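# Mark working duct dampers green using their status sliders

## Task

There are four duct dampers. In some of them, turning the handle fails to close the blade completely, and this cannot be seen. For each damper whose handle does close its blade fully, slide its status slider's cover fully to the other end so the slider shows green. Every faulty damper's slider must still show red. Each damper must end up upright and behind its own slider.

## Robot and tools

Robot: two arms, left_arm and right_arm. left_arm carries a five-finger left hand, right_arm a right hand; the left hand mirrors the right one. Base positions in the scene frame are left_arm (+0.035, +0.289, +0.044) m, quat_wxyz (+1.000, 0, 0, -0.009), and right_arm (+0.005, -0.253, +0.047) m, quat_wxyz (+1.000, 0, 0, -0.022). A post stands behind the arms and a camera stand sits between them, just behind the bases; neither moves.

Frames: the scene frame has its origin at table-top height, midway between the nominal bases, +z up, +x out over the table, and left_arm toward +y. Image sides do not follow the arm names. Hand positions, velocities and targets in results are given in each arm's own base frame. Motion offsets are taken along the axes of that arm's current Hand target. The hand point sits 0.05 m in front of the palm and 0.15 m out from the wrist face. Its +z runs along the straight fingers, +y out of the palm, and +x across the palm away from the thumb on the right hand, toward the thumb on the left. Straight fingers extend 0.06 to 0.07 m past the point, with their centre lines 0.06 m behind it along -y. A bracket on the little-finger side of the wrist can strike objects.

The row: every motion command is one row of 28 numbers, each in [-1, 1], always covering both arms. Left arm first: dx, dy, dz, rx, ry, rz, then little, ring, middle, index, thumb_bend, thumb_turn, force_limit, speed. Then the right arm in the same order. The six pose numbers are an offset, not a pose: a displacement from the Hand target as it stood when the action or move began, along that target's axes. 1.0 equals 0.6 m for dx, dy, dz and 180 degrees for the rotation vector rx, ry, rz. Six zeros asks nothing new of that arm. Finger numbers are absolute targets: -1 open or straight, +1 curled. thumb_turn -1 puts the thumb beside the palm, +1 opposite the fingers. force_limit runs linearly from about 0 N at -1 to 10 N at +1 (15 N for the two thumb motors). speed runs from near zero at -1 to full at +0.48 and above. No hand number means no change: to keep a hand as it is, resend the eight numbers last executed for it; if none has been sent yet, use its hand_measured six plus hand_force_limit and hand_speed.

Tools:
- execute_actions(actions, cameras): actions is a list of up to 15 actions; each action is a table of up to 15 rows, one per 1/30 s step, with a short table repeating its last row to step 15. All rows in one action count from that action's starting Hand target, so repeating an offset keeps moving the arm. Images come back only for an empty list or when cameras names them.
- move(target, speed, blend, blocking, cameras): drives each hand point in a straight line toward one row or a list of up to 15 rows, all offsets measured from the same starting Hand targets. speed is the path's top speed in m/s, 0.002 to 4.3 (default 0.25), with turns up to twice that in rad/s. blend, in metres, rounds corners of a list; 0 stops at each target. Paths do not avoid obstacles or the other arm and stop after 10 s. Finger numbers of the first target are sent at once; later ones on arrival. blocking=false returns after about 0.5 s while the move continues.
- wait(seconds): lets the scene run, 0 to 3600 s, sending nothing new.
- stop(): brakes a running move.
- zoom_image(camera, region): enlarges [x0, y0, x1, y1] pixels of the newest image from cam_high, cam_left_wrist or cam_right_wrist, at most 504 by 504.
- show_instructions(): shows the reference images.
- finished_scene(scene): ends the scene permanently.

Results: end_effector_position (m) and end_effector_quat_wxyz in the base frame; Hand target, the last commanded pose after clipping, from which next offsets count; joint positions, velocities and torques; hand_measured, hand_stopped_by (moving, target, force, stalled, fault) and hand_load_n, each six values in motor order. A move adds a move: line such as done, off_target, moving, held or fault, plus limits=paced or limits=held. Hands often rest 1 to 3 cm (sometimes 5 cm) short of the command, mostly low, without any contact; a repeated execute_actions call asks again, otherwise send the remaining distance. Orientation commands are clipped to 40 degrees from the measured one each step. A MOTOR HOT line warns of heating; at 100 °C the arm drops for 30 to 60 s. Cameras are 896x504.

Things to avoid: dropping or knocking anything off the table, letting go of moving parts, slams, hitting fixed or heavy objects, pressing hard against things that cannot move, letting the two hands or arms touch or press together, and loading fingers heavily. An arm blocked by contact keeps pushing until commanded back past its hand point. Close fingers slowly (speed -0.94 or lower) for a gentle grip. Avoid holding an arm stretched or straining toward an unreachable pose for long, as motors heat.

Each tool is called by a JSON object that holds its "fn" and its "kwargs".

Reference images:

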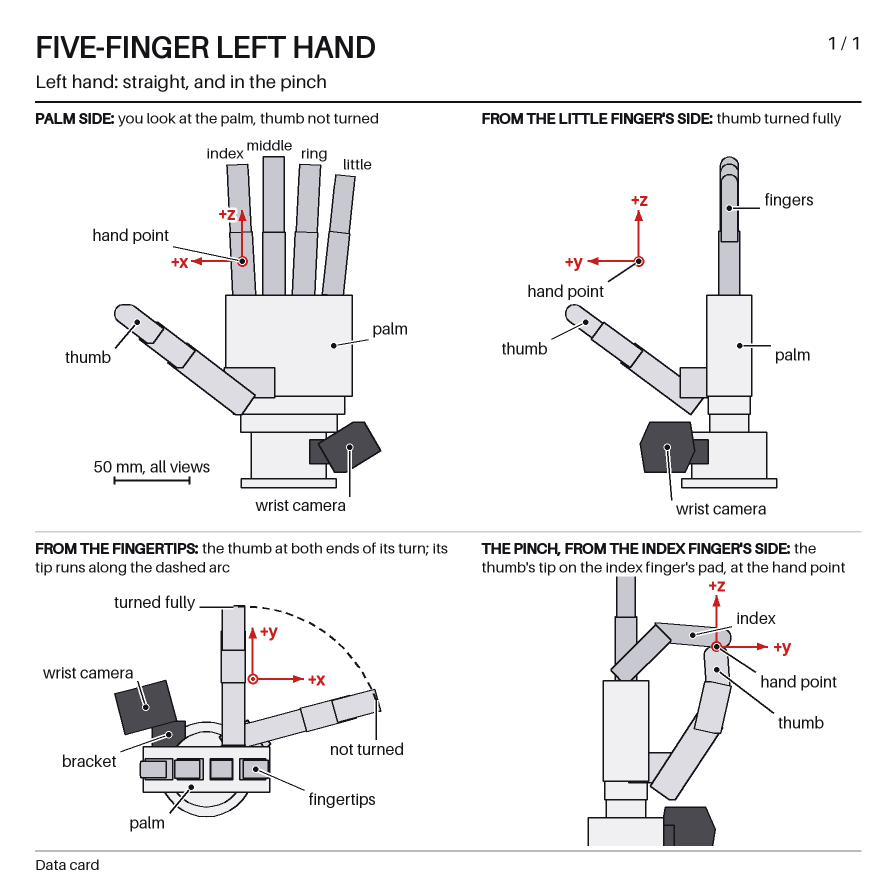

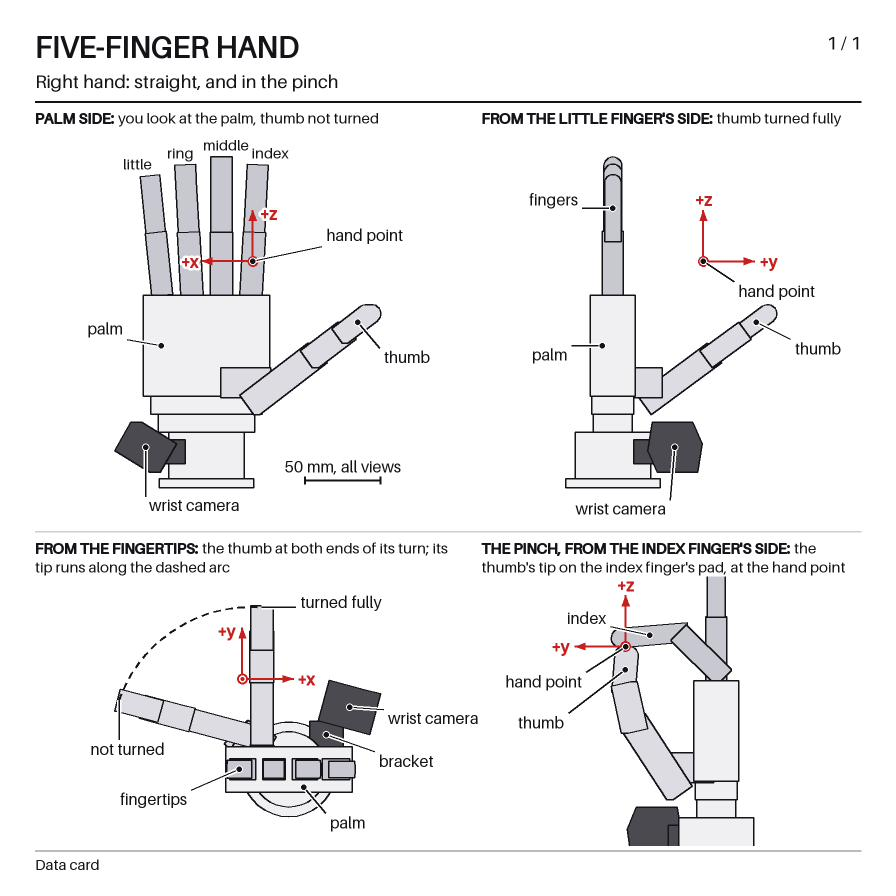

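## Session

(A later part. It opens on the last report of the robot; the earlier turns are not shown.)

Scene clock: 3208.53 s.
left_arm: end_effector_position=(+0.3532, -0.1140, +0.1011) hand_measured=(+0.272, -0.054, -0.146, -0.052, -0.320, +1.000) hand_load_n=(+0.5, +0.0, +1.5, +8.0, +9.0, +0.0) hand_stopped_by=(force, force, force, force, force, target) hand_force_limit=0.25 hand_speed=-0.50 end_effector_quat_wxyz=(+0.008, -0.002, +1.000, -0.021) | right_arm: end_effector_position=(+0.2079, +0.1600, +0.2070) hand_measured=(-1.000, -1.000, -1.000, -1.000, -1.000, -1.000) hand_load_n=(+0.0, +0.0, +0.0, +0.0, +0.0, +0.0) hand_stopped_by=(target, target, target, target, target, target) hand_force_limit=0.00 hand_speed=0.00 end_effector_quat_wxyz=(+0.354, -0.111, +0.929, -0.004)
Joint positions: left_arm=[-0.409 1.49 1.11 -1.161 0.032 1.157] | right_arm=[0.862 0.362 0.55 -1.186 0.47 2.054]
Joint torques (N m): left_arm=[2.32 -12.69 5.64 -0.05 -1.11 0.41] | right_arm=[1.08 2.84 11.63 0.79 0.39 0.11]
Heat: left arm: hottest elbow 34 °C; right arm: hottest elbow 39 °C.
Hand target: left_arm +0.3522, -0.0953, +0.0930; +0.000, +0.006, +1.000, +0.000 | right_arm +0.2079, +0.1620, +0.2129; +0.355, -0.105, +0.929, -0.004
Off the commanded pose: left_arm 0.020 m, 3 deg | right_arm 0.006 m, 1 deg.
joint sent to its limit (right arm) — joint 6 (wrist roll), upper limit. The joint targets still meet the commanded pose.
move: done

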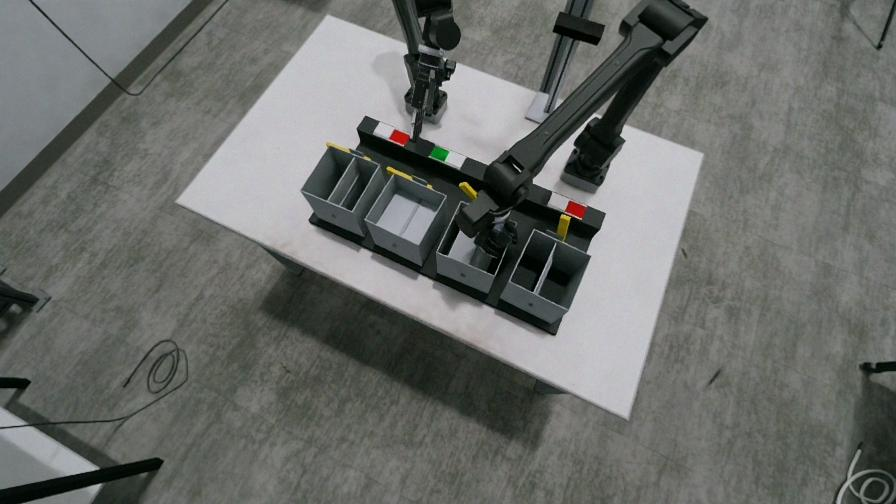

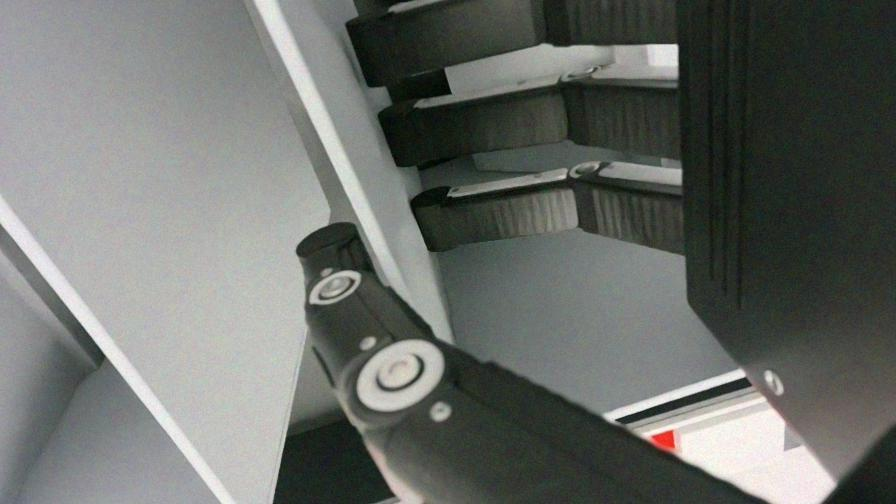

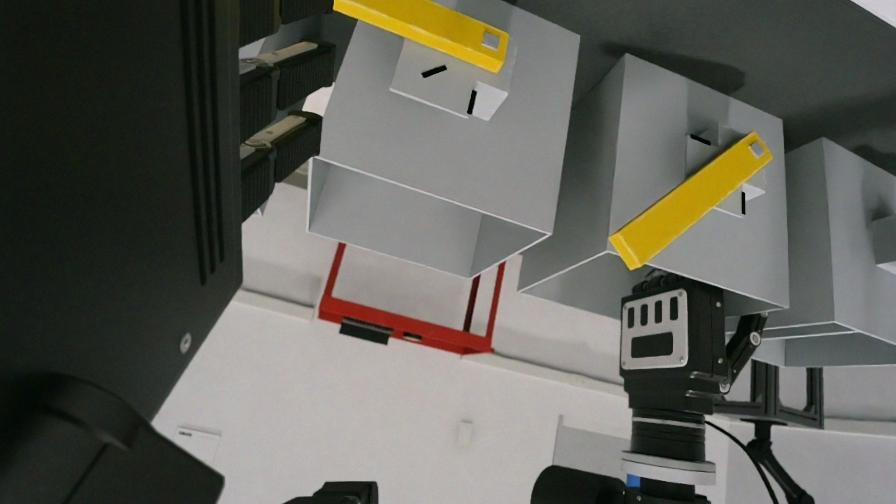

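{"fn": "move", "kwargs": {"target": [[0,0,0,0,0,0,0.5,0.5,0.5,0.5,0.65,1,0.25,-0.5,-0.0797,-0.1757,-0.1782,-0.1023,-0.1042,-0.4117,-1,-1,-1,-1,-1,-1,0,0],[0,0,0,0,0,0,0.5,0.5,0.5,0.5,0.65,1,0.25,-0.5,-0.0988,-0.0795,-0.1272,-0.2046,-0.2083,-0.8233,-1,-1,-1,-1,-1,-1,0,0],[0,0,0,0,0,0,0.5,0.5,0.5,0.5,0.65,1,0.25,-0.5,-0.1178,0.1702,-0.004,-0.2046,-0.2083,-0.8233,-1,-1,-1,-1,-1,-1,0,0],[0,0,0,0,0,0,0.5,0.5,0.5,0.5,0.65,1,0.25,-0.5,-0.0028,0.1353,0.1152,-0.2046,-0.2083,-0.8233,-1,-1,-1,-1,-1,-1,0,0]], "speed": [0.35,0.35,0.25,0.12], "blend": [0.03,0.03,0.01,0], "cameras": ["all"]}}

{"fn": "zoom_image", "kwargs": {"camera": "cam_high", "region": [400, 100, 580, 280]}}

Scene clock: 3304.87 s.
left_arm: end_effector_position=(+0.3532, -0.1140, +0.1011) hand_measured=(+0.272, -0.054, -0.146, -0.052, -0.320, +1.000) hand_load_n=(+0.0, +0.0, +1.5, +8.0, +9.0, +0.0) hand_stopped_by=(force, force, force, force, force, target) hand_force_limit=0.25 hand_speed=-0.50 end_effector_quat_wxyz=(+0.008, -0.002, +1.000, -0.021) | right_arm: end_effector_position=(+0.2356, +0.2475, +0.1544) hand_measured=(-1.000, -1.000, -1.000, -1.000, -1.000, -1.000) hand_load_n=(+0.0, +0.0, +0.0, +0.0, +0.0, +0.0) hand_stopped_by=(target, target, target, target, target, target) hand_force_limit=0.00 hand_speed=0.00 end_effector_quat_wxyz=(-0.254, +0.964, -0.007, +0.083)
Joint positions: left_arm=[-0.409 1.49 1.11 -1.161 0.032 1.157] | right_arm=[0.72 1.071 0.875 -0.895 -0.263 -0.772]
Joint torques (N m): left_arm=[2.26 -12.69 5.64 -0.05 -1.11 0.41] | right_arm=[-0.44 -8.23 9.72 1.2 -0.33 -0.11]
Heat: left arm: hottest elbow 33 °C; right arm: hottest elbow 43 °C.
Hand target: left_arm +0.3522, -0.0953, +0.0930; +0.000, +0.006, +1.000, +0.000 | right_arm +0.2391, +0.2464, +0.1557; -0.260, +0.961, -0.004, +0.091
Off the commanded pose: left_arm 0.020 m, 3 deg | right_arm 0.004 m, 1 deg.
move: done

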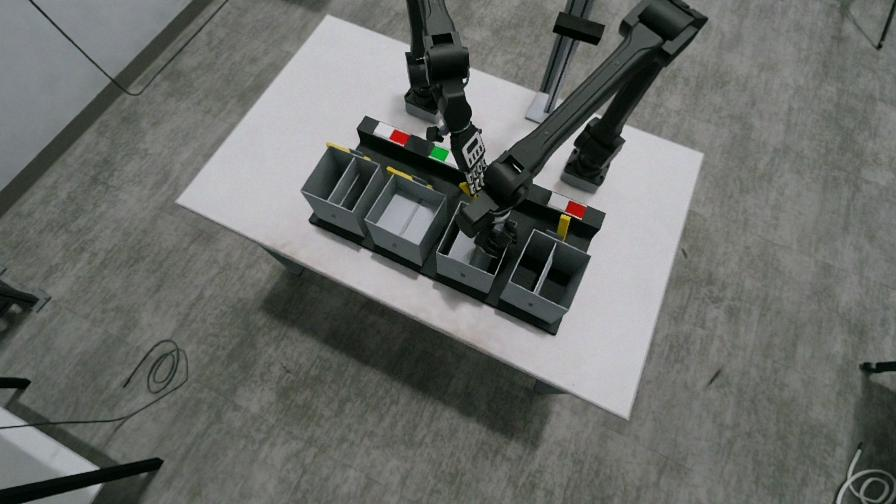

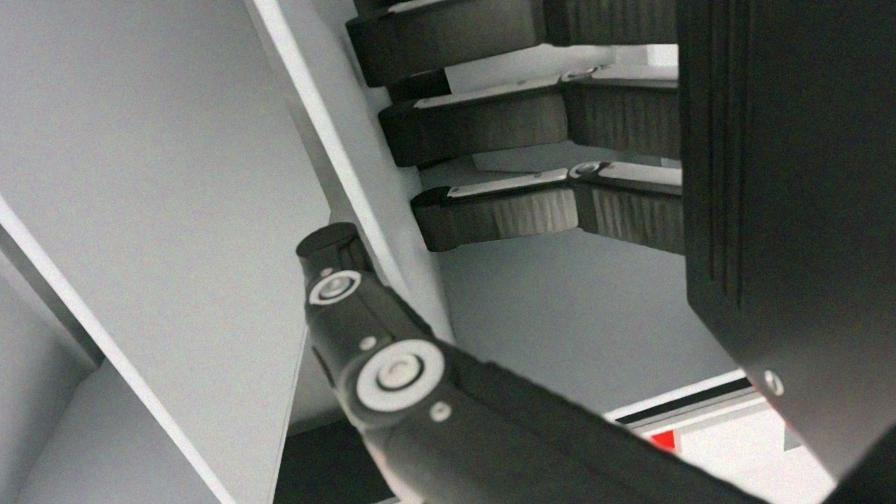

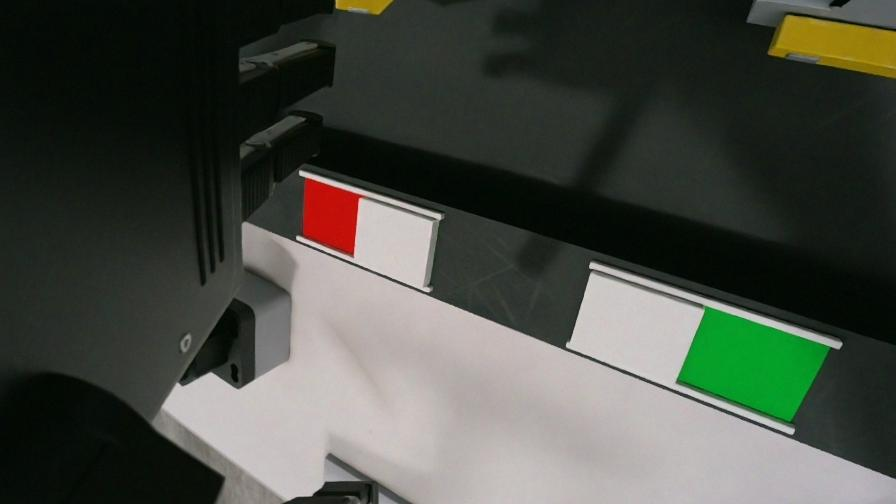

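Scaled by 2.800.

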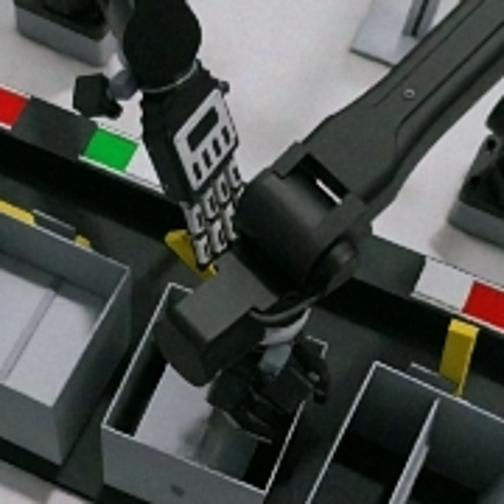

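{"fn": "move", "kwargs": {"target": [[0,0,0,0,0,0,0.5,0.5,0.5,0.5,0.65,1,0.25,-0.5,-0.0073,0.1368,0.036,0,0,0,-1,-1,-1,-1,-1,-1,0,0]], "speed": 0.05, "cameras": ["all"]}}

{"fn": "zoom_image", "kwargs": {"camera": "cam_high", "region": [400, 100, 580, 280]}}

Scene clock: 3313.63 s.
left_arm: end_effector_position=(+0.3526, -0.1154, +0.1010) hand_measured=(+0.272, -0.054, -0.146, -0.052, -0.320, +1.000) hand_load_n=(+0.0, +0.0, +0.0, +8.5, +5.5, +0.0) hand_stopped_by=(force, force, force, force, force, target) hand_force_limit=0.25 hand_speed=-0.50 end_effector_quat_wxyz=(+0.006, -0.002, +1.000, -0.024) | right_arm: end_effector_position=(+0.2458, +0.2269, +0.1331) hand_measured=(-1.000, -1.000, -1.000, -1.000, -1.000, -1.000) hand_load_n=(+0.0, +1.5, -0.5, +0.0, +0.0, +0.0) hand_stopped_by=(target, target, target, target, target, target) hand_force_limit=0.00 hand_speed=0.00 end_effector_quat_wxyz=(-0.311, +0.942, +0.044, +0.113)
Joint positions: left_arm=[-0.409 1.489 1.11 -1.161 0.04 1.157] | right_arm=[0.608 0.99 0.739 -0.756 -0.394 -0.942]
Joint torques (N m): left_arm=[2.32 -12.69 5.65 -0.06 -1.38 0.41] | right_arm=[-3.84 -3.9 5.45 -0.24 2.09 0.14]
Heat: left arm: hottest elbow 33 °C; right arm: hottest elbow 43 °C.
Hand target: left_arm +0.3523, -0.0953, +0.0931; +0.000, +0.006, +1.000, +0.000 | right_arm +0.2419, +0.1865, +0.0956; -0.260, +0.961, -0.004, +0.091
Off the commanded pose: left_arm 0.022 m, 3 deg | right_arm 0.055 m, 9 deg.
move: off_target (right_arm)

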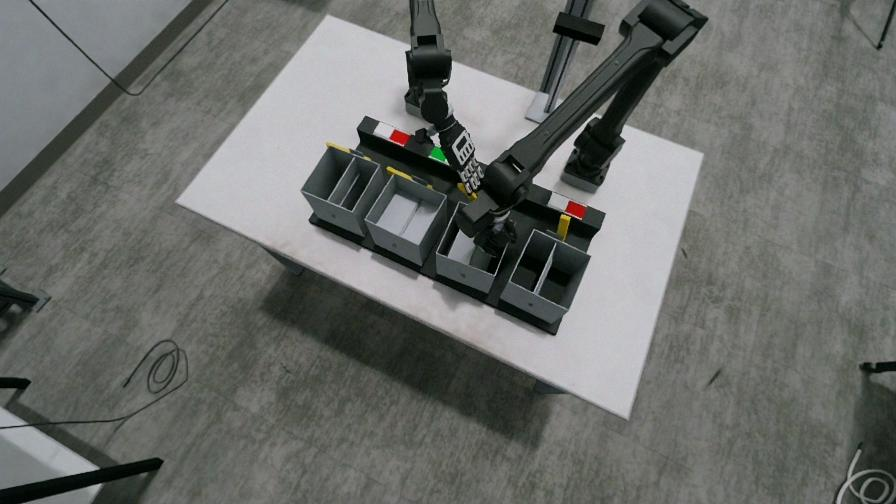

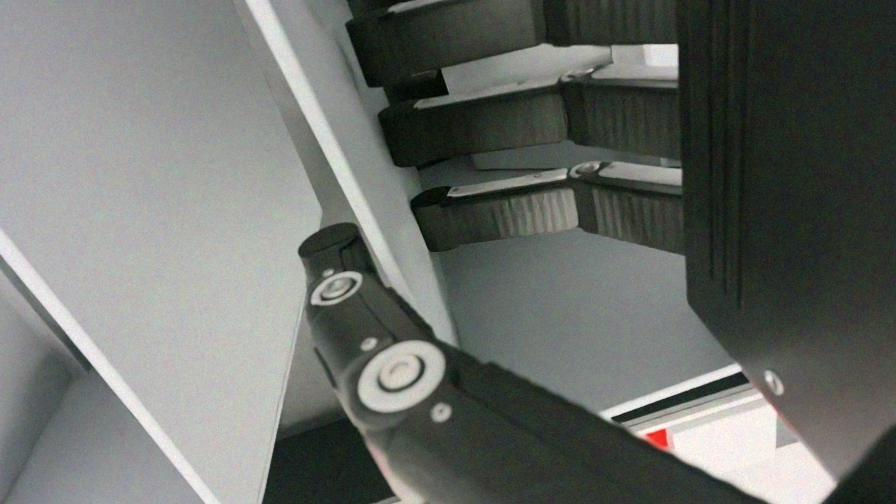

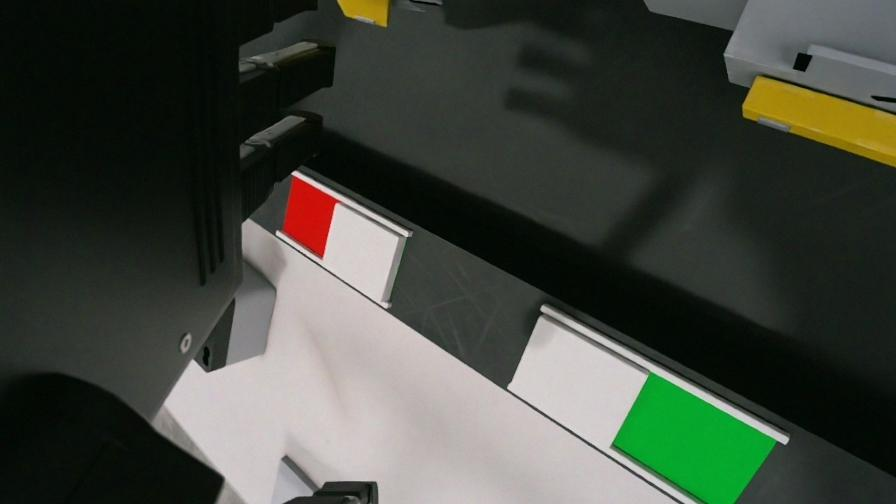

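Scaled by 2.800.

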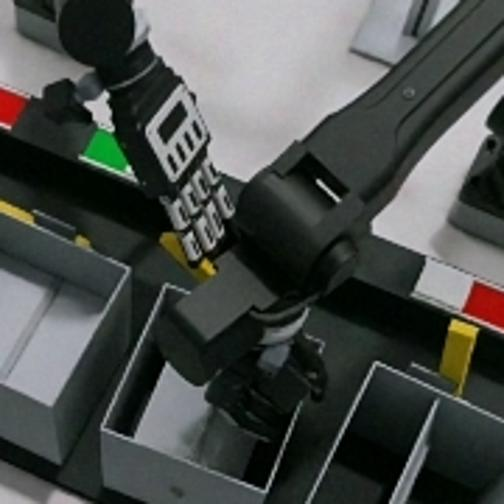

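{"fn": "move", "kwargs": {"target": [[0,0,0,0,0,0,0.5,0.5,0.5,0.5,0.65,1,0.25,-0.5,-0.0026,0.0478,0.0126,0,0,0,-1,-1,-1,-1,-1,-1,0,0]], "speed": 0.04, "cameras": ["all"]}}

{"fn": "zoom_image", "kwargs": {"camera": "cam_high", "region": [400, 100, 580, 280]}}

Scene clock: 3321.97 s.
left_arm: end_effector_position=(+0.3526, -0.1154, +0.1010) hand_measured=(+0.272, -0.054, -0.146, -0.052, -0.320, +1.000) hand_load_n=(+0.0, +0.0, +0.0, +8.5, +5.5, +0.0) hand_stopped_by=(force, force, force, force, force, target) hand_force_limit=0.25 hand_speed=-0.50 end_effector_quat_wxyz=(+0.006, -0.002, +1.000, -0.024) | right_arm: end_effector_position=(+0.2487, +0.2078, +0.1175) hand_measured=(-1.000, -1.000, -1.000, -1.000, -1.000, -1.000) hand_load_n=(+0.0, +2.0, +0.0, +0.0, +0.0, +0.0) hand_stopped_by=(target, target, target, target, target, target) hand_force_limit=0.00 hand_speed=0.00 end_effector_quat_wxyz=(-0.315, +0.940, +0.049, +0.119)
Joint positions: left_arm=[-0.409 1.489 1.11 -1.161 0.04 1.157] | right_arm=[0.542 0.972 0.685 -0.731 -0.432 -1.008]
Joint torques (N m): left_arm=[2.26 -12.69 5.65 -0.08 -1.38 0.41] | right_arm=[-4.31 -1.79 5.11 -0.1 2.43 0.15]
Heat: left arm: hottest elbow 33 °C; right arm: hottest elbow 42 °C.
Hand target: left_arm +0.3523, -0.0953, +0.0931; +0.000, +0.006, +1.000, +0.000 | right_arm +0.2429, +0.1655, +0.0746; -0.260, +0.961, -0.004, +0.091
Off the commanded pose: left_arm 0.022 m, 3 deg | right_arm 0.061 m, 10 deg.
move: off_target (right_arm)

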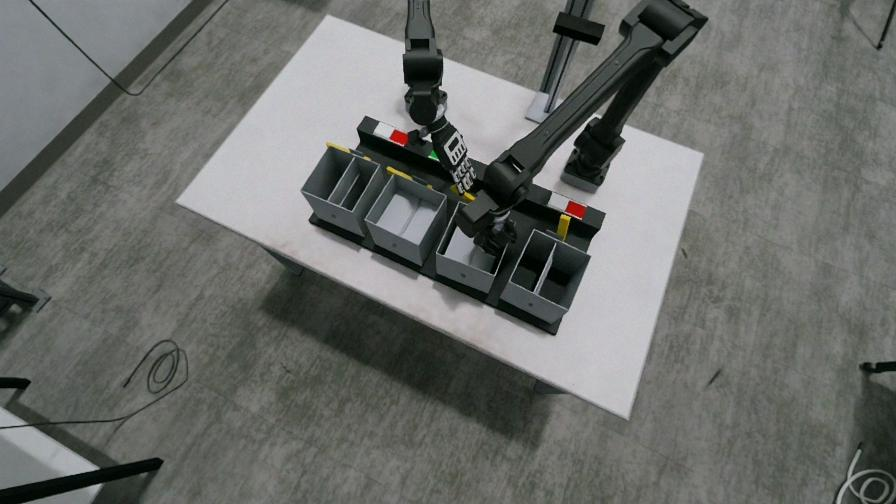

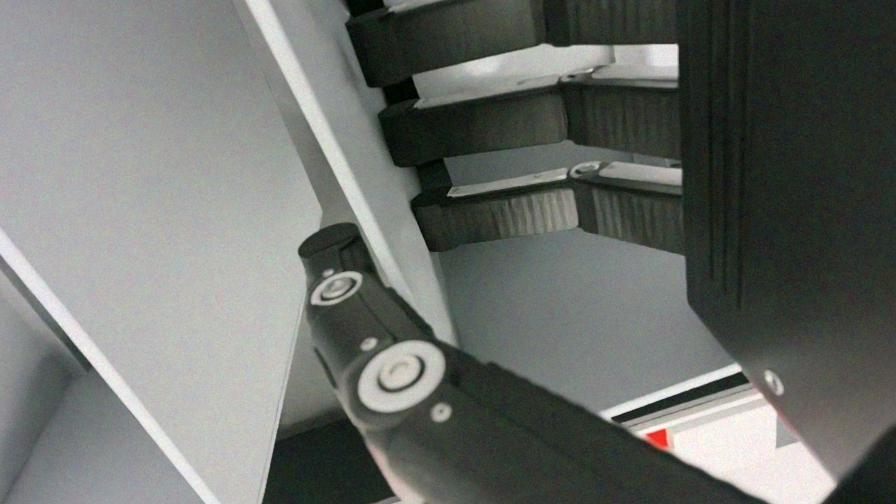

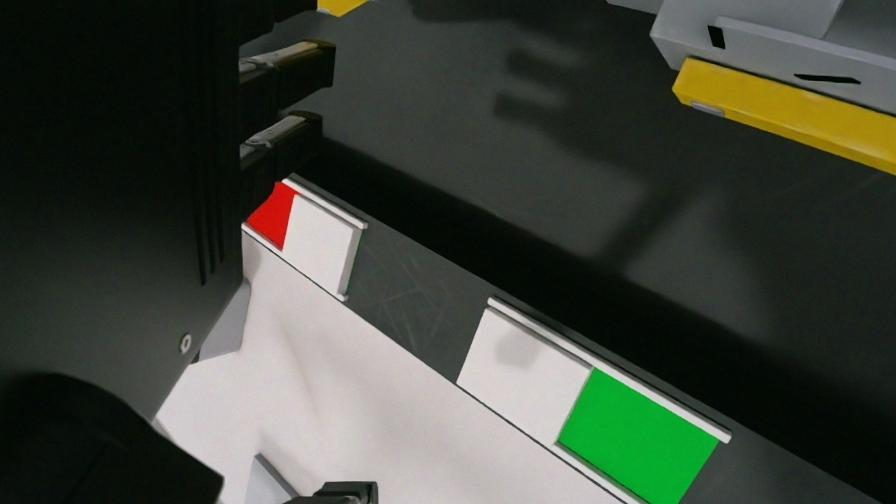

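Scaled by 2.800.

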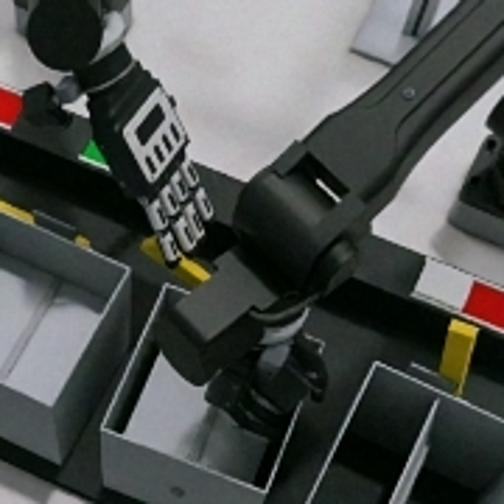

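{"fn": "move", "kwargs": {"target": [[0,0,0,0,0,0,0.5,0.5,0.5,0.5,0.65,1,0.25,-0.5,-0.0104,0.0192,0.0508,0,0,0,-1,-1,-1,-1,-1,-1,0,0],[0,0,0,0,0,0,0.5,0.5,0.5,0.5,0.65,1,0.25,-0.5,-0.0189,0.031,0.0928,0,0,0,-1,-1,-1,-1,-1,-1,0,0]], "speed": 0.05, "blend": [0.005,0], "cameras": ["all"]}}

{"fn": "zoom_image", "kwargs": {"camera": "cam_high", "region": [400, 100, 580, 280]}}

Scene clock: 3339.67 s.
left_arm: end_effector_position=(+0.3533, -0.1149, +0.1010) hand_measured=(+0.272, -0.054, -0.146, -0.052, -0.320, +1.000) hand_load_n=(+0.0, +0.5, +0.0, +8.5, +8.0, +0.0) hand_stopped_by=(force, force, force, force, force, target) hand_force_limit=0.25 hand_speed=-0.50 end_effector_quat_wxyz=(+0.008, -0.002, +1.000, -0.023) | right_arm: end_effector_position=(+0.2567, +0.2049, +0.0713) hand_measured=(-1.000, -1.000, -1.000, -1.000, -1.000, -1.000) hand_load_n=(+0.0, +1.0, +0.0, +0.0, +0.0, +0.0) hand_stopped_by=(target, target, target, target, target, target) hand_force_limit=0.00 hand_speed=0.00 end_effector_quat_wxyz=(-0.310, +0.940, +0.034, +0.136)
Joint positions: left_arm=[-0.409 1.489 1.11 -1.16 0.036 1.157] | right_arm=[0.538 1.026 0.583 -0.547 -0.398 -0.984]
Joint torques (N m): left_arm=[2.32 -12.69 5.67 -0.1 -1.26 0.41] | right_arm=[-1.26 0.67 4.64 0.75 1.66 0.24]
Heat: left arm: hottest elbow 33 °C; right arm: hottest elbow 40 °C.
Hand target: left_arm +0.3523, -0.0953, +0.0931; +0.000, +0.006, +1.000, +0.000 | right_arm +0.2421, +0.1778, +0.0161; -0.260, +0.961, -0.004, +0.091
Off the commanded pose: left_arm 0.021 m, 3 deg | right_arm 0.063 m, 9 deg.
move: off_target (right_arm)

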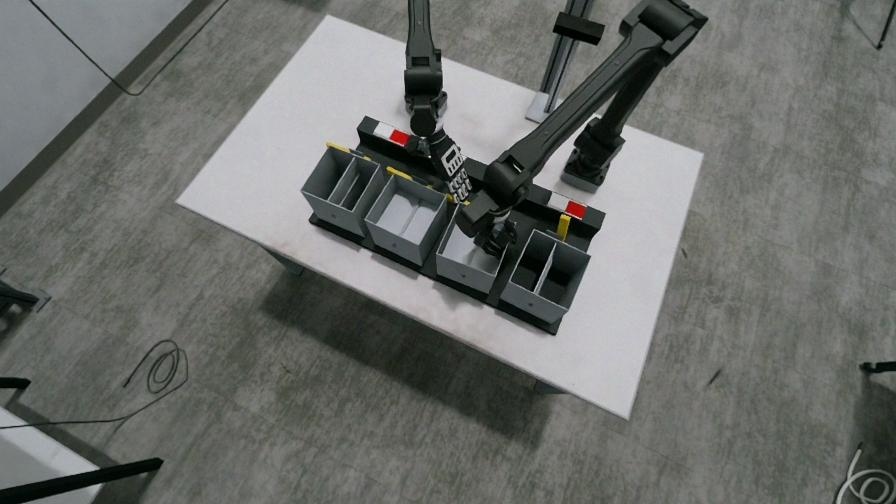

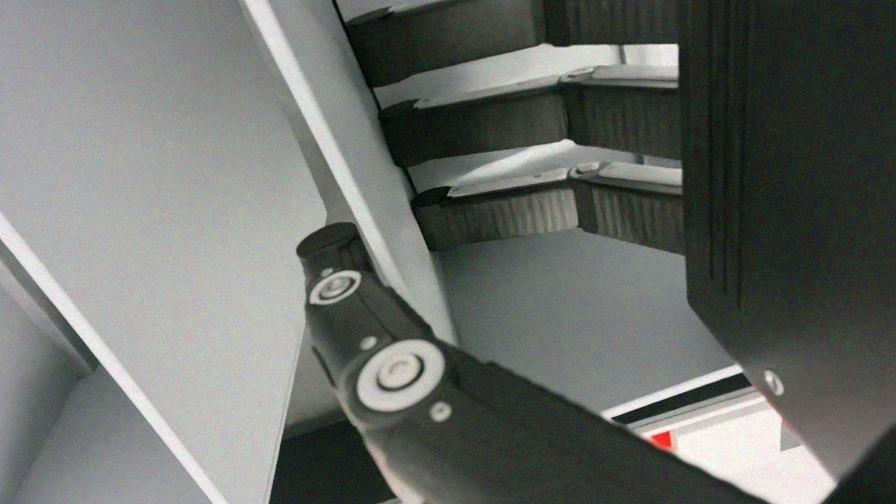

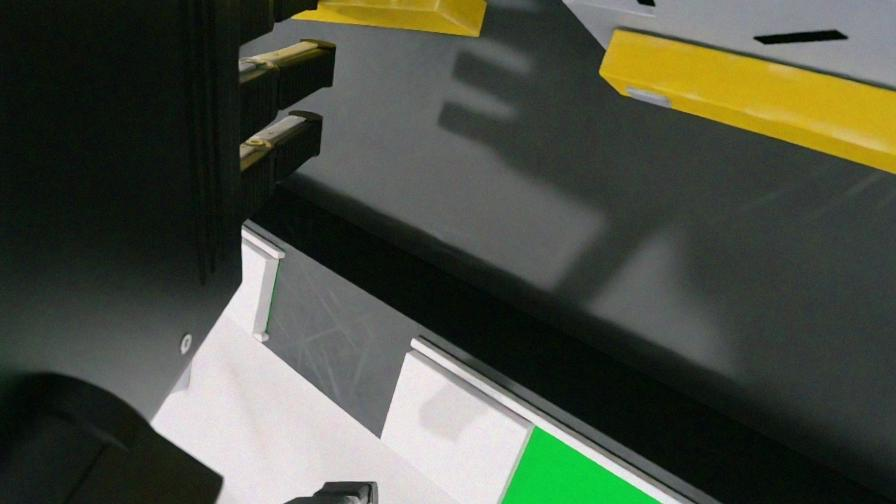

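Scaled by 2.800.

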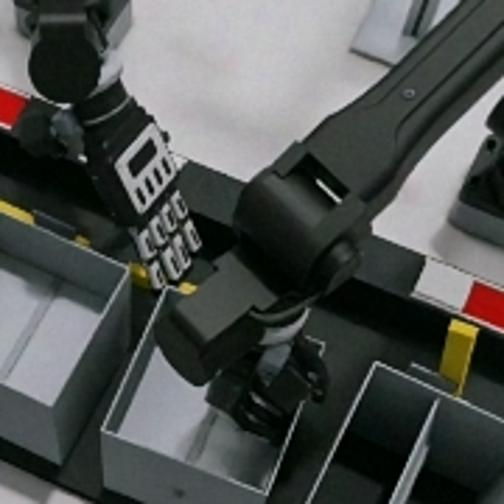

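{"fn": "move", "kwargs": {"target": [[0,0,0,0,0,0,0.5,0.5,0.5,0.5,0.65,1,0.25,-0.5,-0.0078,0.0225,0.0382,0,0,0,-1,-1,-1,-1,-1,-1,0,0]], "speed": 0.05, "cameras": ["all"]}}

{"fn": "zoom_image", "kwargs": {"camera": "cam_left_wrist", "region": [340, 0, 690, 300]}}

Scene clock: 3352.30 s.
left_arm: end_effector_position=(+0.3569, -0.1102, +0.1011) hand_measured=(+0.272, -0.054, -0.146, -0.052, -0.322, +1.000) hand_load_n=(+0.0, +0.0, +1.0, +9.5, +12.0, +0.0) hand_stopped_by=(force, force, force, force, force, target) hand_force_limit=0.25 hand_speed=-0.50 end_effector_quat_wxyz=(+0.013, -0.005, +1.000, -0.019) | right_arm: end_effector_position=(+0.2626, +0.2093, +0.0631) hand_measured=(-1.000, -1.000, -1.000, -1.000, -1.000, -1.000) hand_load_n=(+0.0, +1.0, +0.0, +0.0, +0.0, +0.0) hand_stopped_by=(target, target, target, target, target, target) hand_force_limit=0.00 hand_speed=0.00 end_effector_quat_wxyz=(-0.323, +0.933, +0.039, +0.154)
Joint positions: left_arm=[-0.4 1.489 1.11 -1.154 0.026 1.161] | right_arm=[0.536 1.034 0.549 -0.458 -0.406 -0.984]
Joint torques (N m): left_arm=[1.49 -12.69 5.67 -0.29 -0.92 0.37] | right_arm=[-1.03 4.25 3.63 0.72 1.99 0.17]
Heat: left arm: hottest elbow 33 °C; right arm: hottest elbow 39 °C.
Hand target: left_arm +0.3523, -0.0952, +0.0931; +0.000, +0.006, +1.000, +0.000 | right_arm +0.2423, +0.1778, -0.0109; -0.260, +0.961, -0.004, +0.091
Off the commanded pose: left_arm 0.018 m, 3 deg | right_arm 0.083 m, 12 deg.
move: off_target (right_arm)

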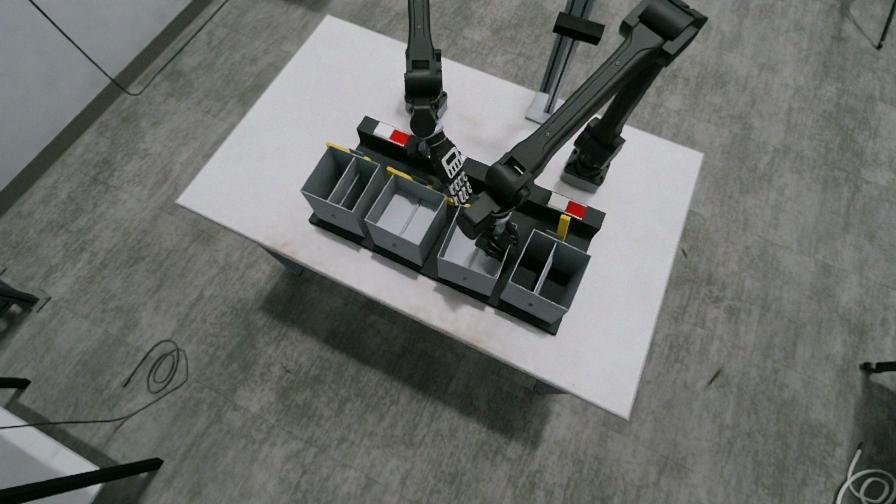

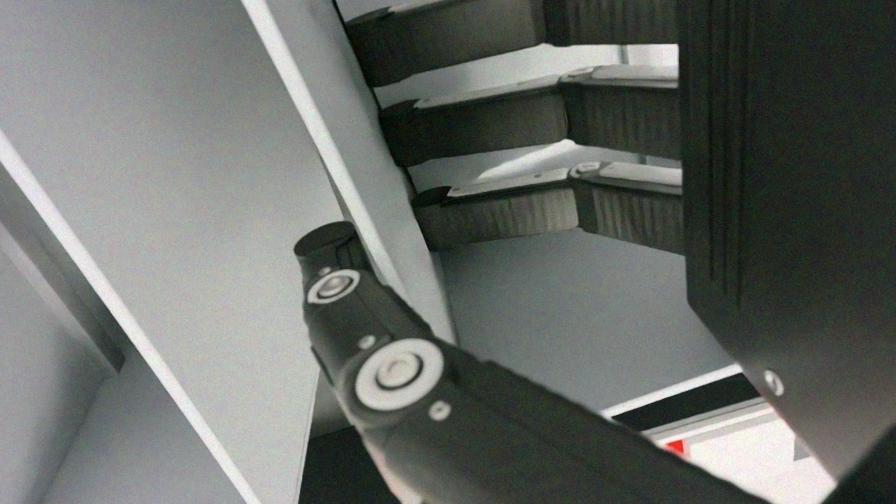

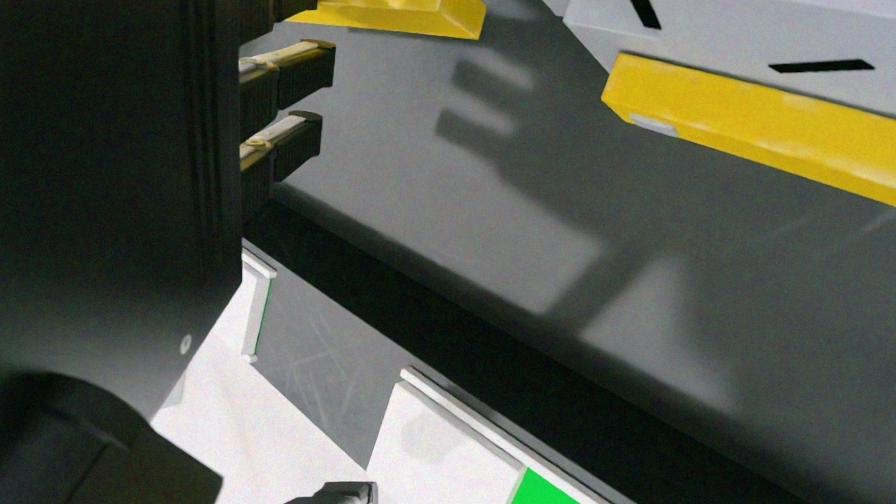

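Scaled by 1.440.

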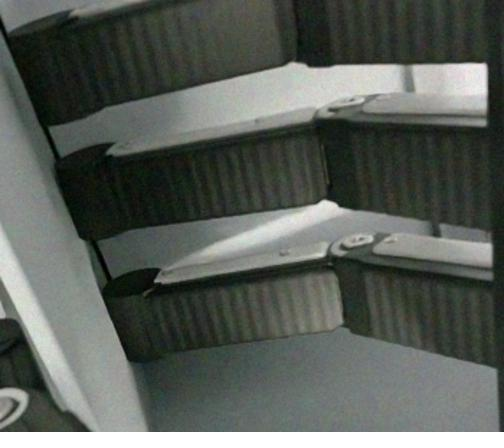

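{"fn": "move", "kwargs": {"target": [[0,0.0,0,0,0,0,0.5,0.5,0.5,0.5,0.65,1,0.25,-0.5,0.0647,-0.2488,-0.3588,0,0,0,-1,-1,-1,-1,-1,-1,0,0],[0,0.0,0,0,0,0,0.5,0.5,0.5,0.5,0.65,1,0.25,-0.5,0.0282,-0.122,-0.5982,0.1066,0.1085,0.4288,-1,-1,-1,-1,-1,-1,0,0],[0,0.0,0,0,0,0,0.5,0.5,0.5,0.5,0.65,1,0.25,-0.5,0.0095,-0.1663,-0.34,0.2046,0.2083,0.8233,-1,-1,-1,-1,-1,-1,0,0]], "speed": [0.12,0.35,0.35], "blend": [0.02,0.03,0], "cameras": ["all"]}}

{"fn": "zoom_image", "kwargs": {"camera": "cam_right_wrist", "region": [480, 20, 860, 340]}}

{"fn": "zoom_image", "kwargs": {"camera": "cam_high", "region": [425, 170, 525, 300]}}

Scene clock: 3380.50 s.
left_arm: end_effector_position=(+0.3572, -0.1102, +0.1011) hand_measured=(+0.272, -0.054, -0.146, -0.052, -0.322, +1.000) hand_load_n=(+0.0, +0.0, +1.0, +10.0, +11.0, +0.0) hand_stopped_by=(force, force, force, force, force, target) hand_force_limit=0.25 hand_speed=-0.50 end_effector_quat_wxyz=(+0.013, -0.004, +1.000, -0.019) | right_arm: end_effector_position=(+0.2078, +0.1600, +0.2070) hand_measured=(-1.000, -1.000, -1.000, -1.000, -1.000, -1.000) hand_load_n=(+0.0, +0.0, +0.0, +0.0, +0.0, +0.0) hand_stopped_by=(target, target, target, target, target, target) hand_force_limit=0.00 hand_speed=0.00 end_effector_quat_wxyz=(+0.354, -0.111, +0.929, -0.004)
Joint positions: left_arm=[-0.4 1.489 1.11 -1.153 0.026 1.162] | right_arm=[0.862 0.362 0.55 -1.187 0.47 2.054]
Joint torques (N m): left_arm=[1.55 -12.75 5.67 -0.35 -0.91 0.36] | right_arm=[1.38 3.6 11.92 0.9 0.42 0.16]
Heat: left arm: hottest elbow 33 °C; right arm: hottest elbow 39 °C.
Hand target: left_arm +0.3523, -0.0952, +0.0931; +0.000, +0.006, +1.000, +0.000 | right_arm +0.2078, +0.1621, +0.2130; +0.355, -0.105, +0.929, -0.004
Off the commanded pose: left_arm 0.018 m, 3 deg | right_arm 0.006 m, 1 deg.
joint sent to its limit (right arm) — joint 6 (wrist roll), upper limit. The joint targets still meet the commanded pose.
move: done

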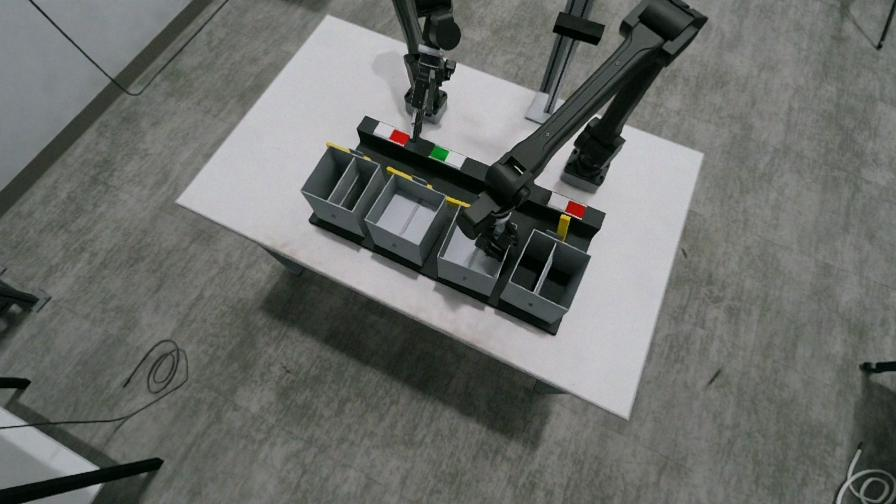

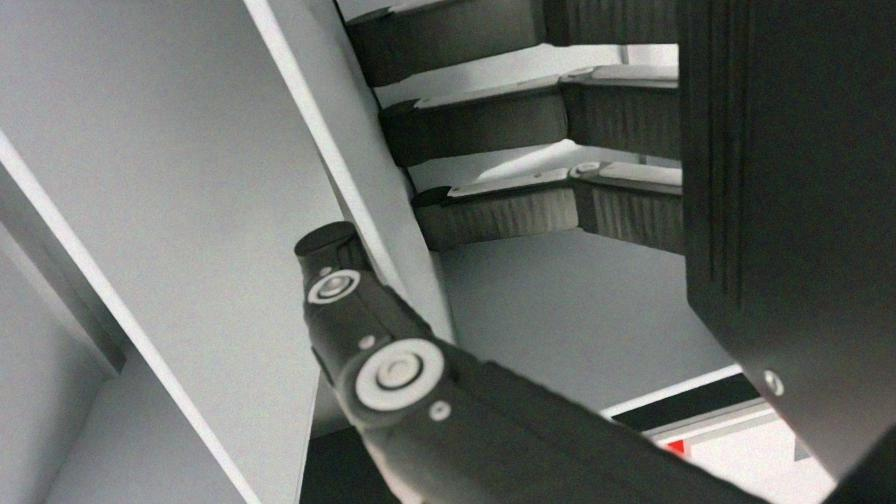

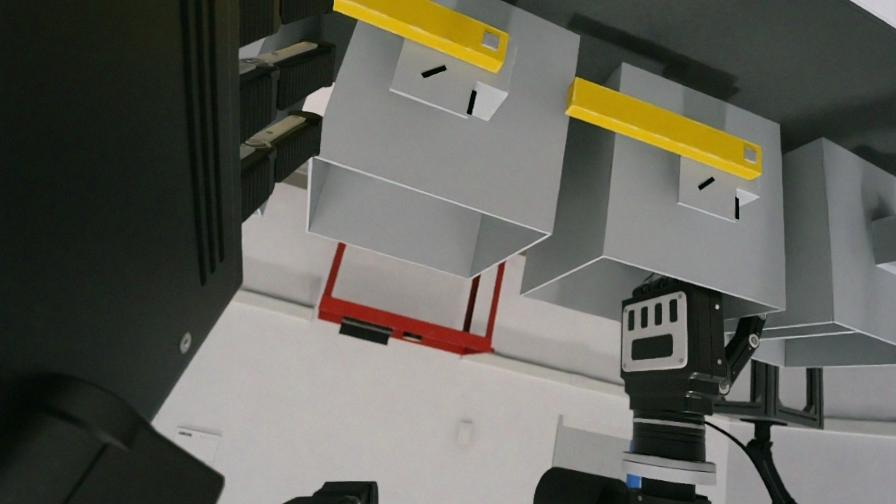

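Scaled by 1.326.

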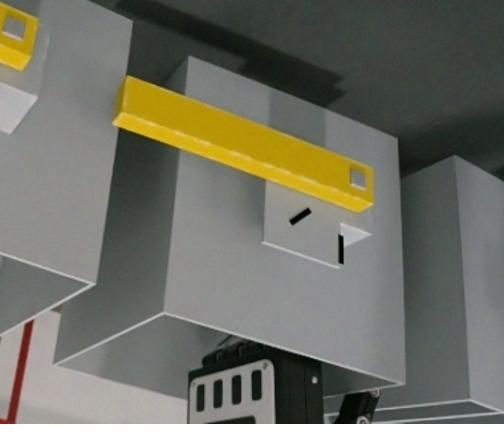

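Scaled by 3.877.

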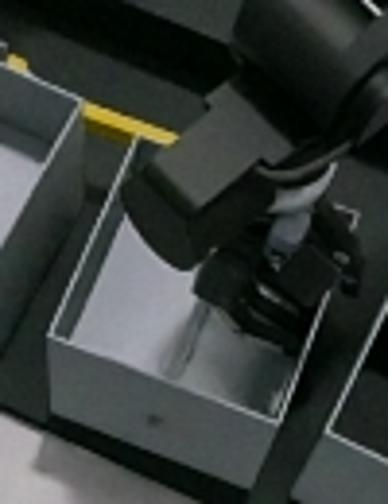

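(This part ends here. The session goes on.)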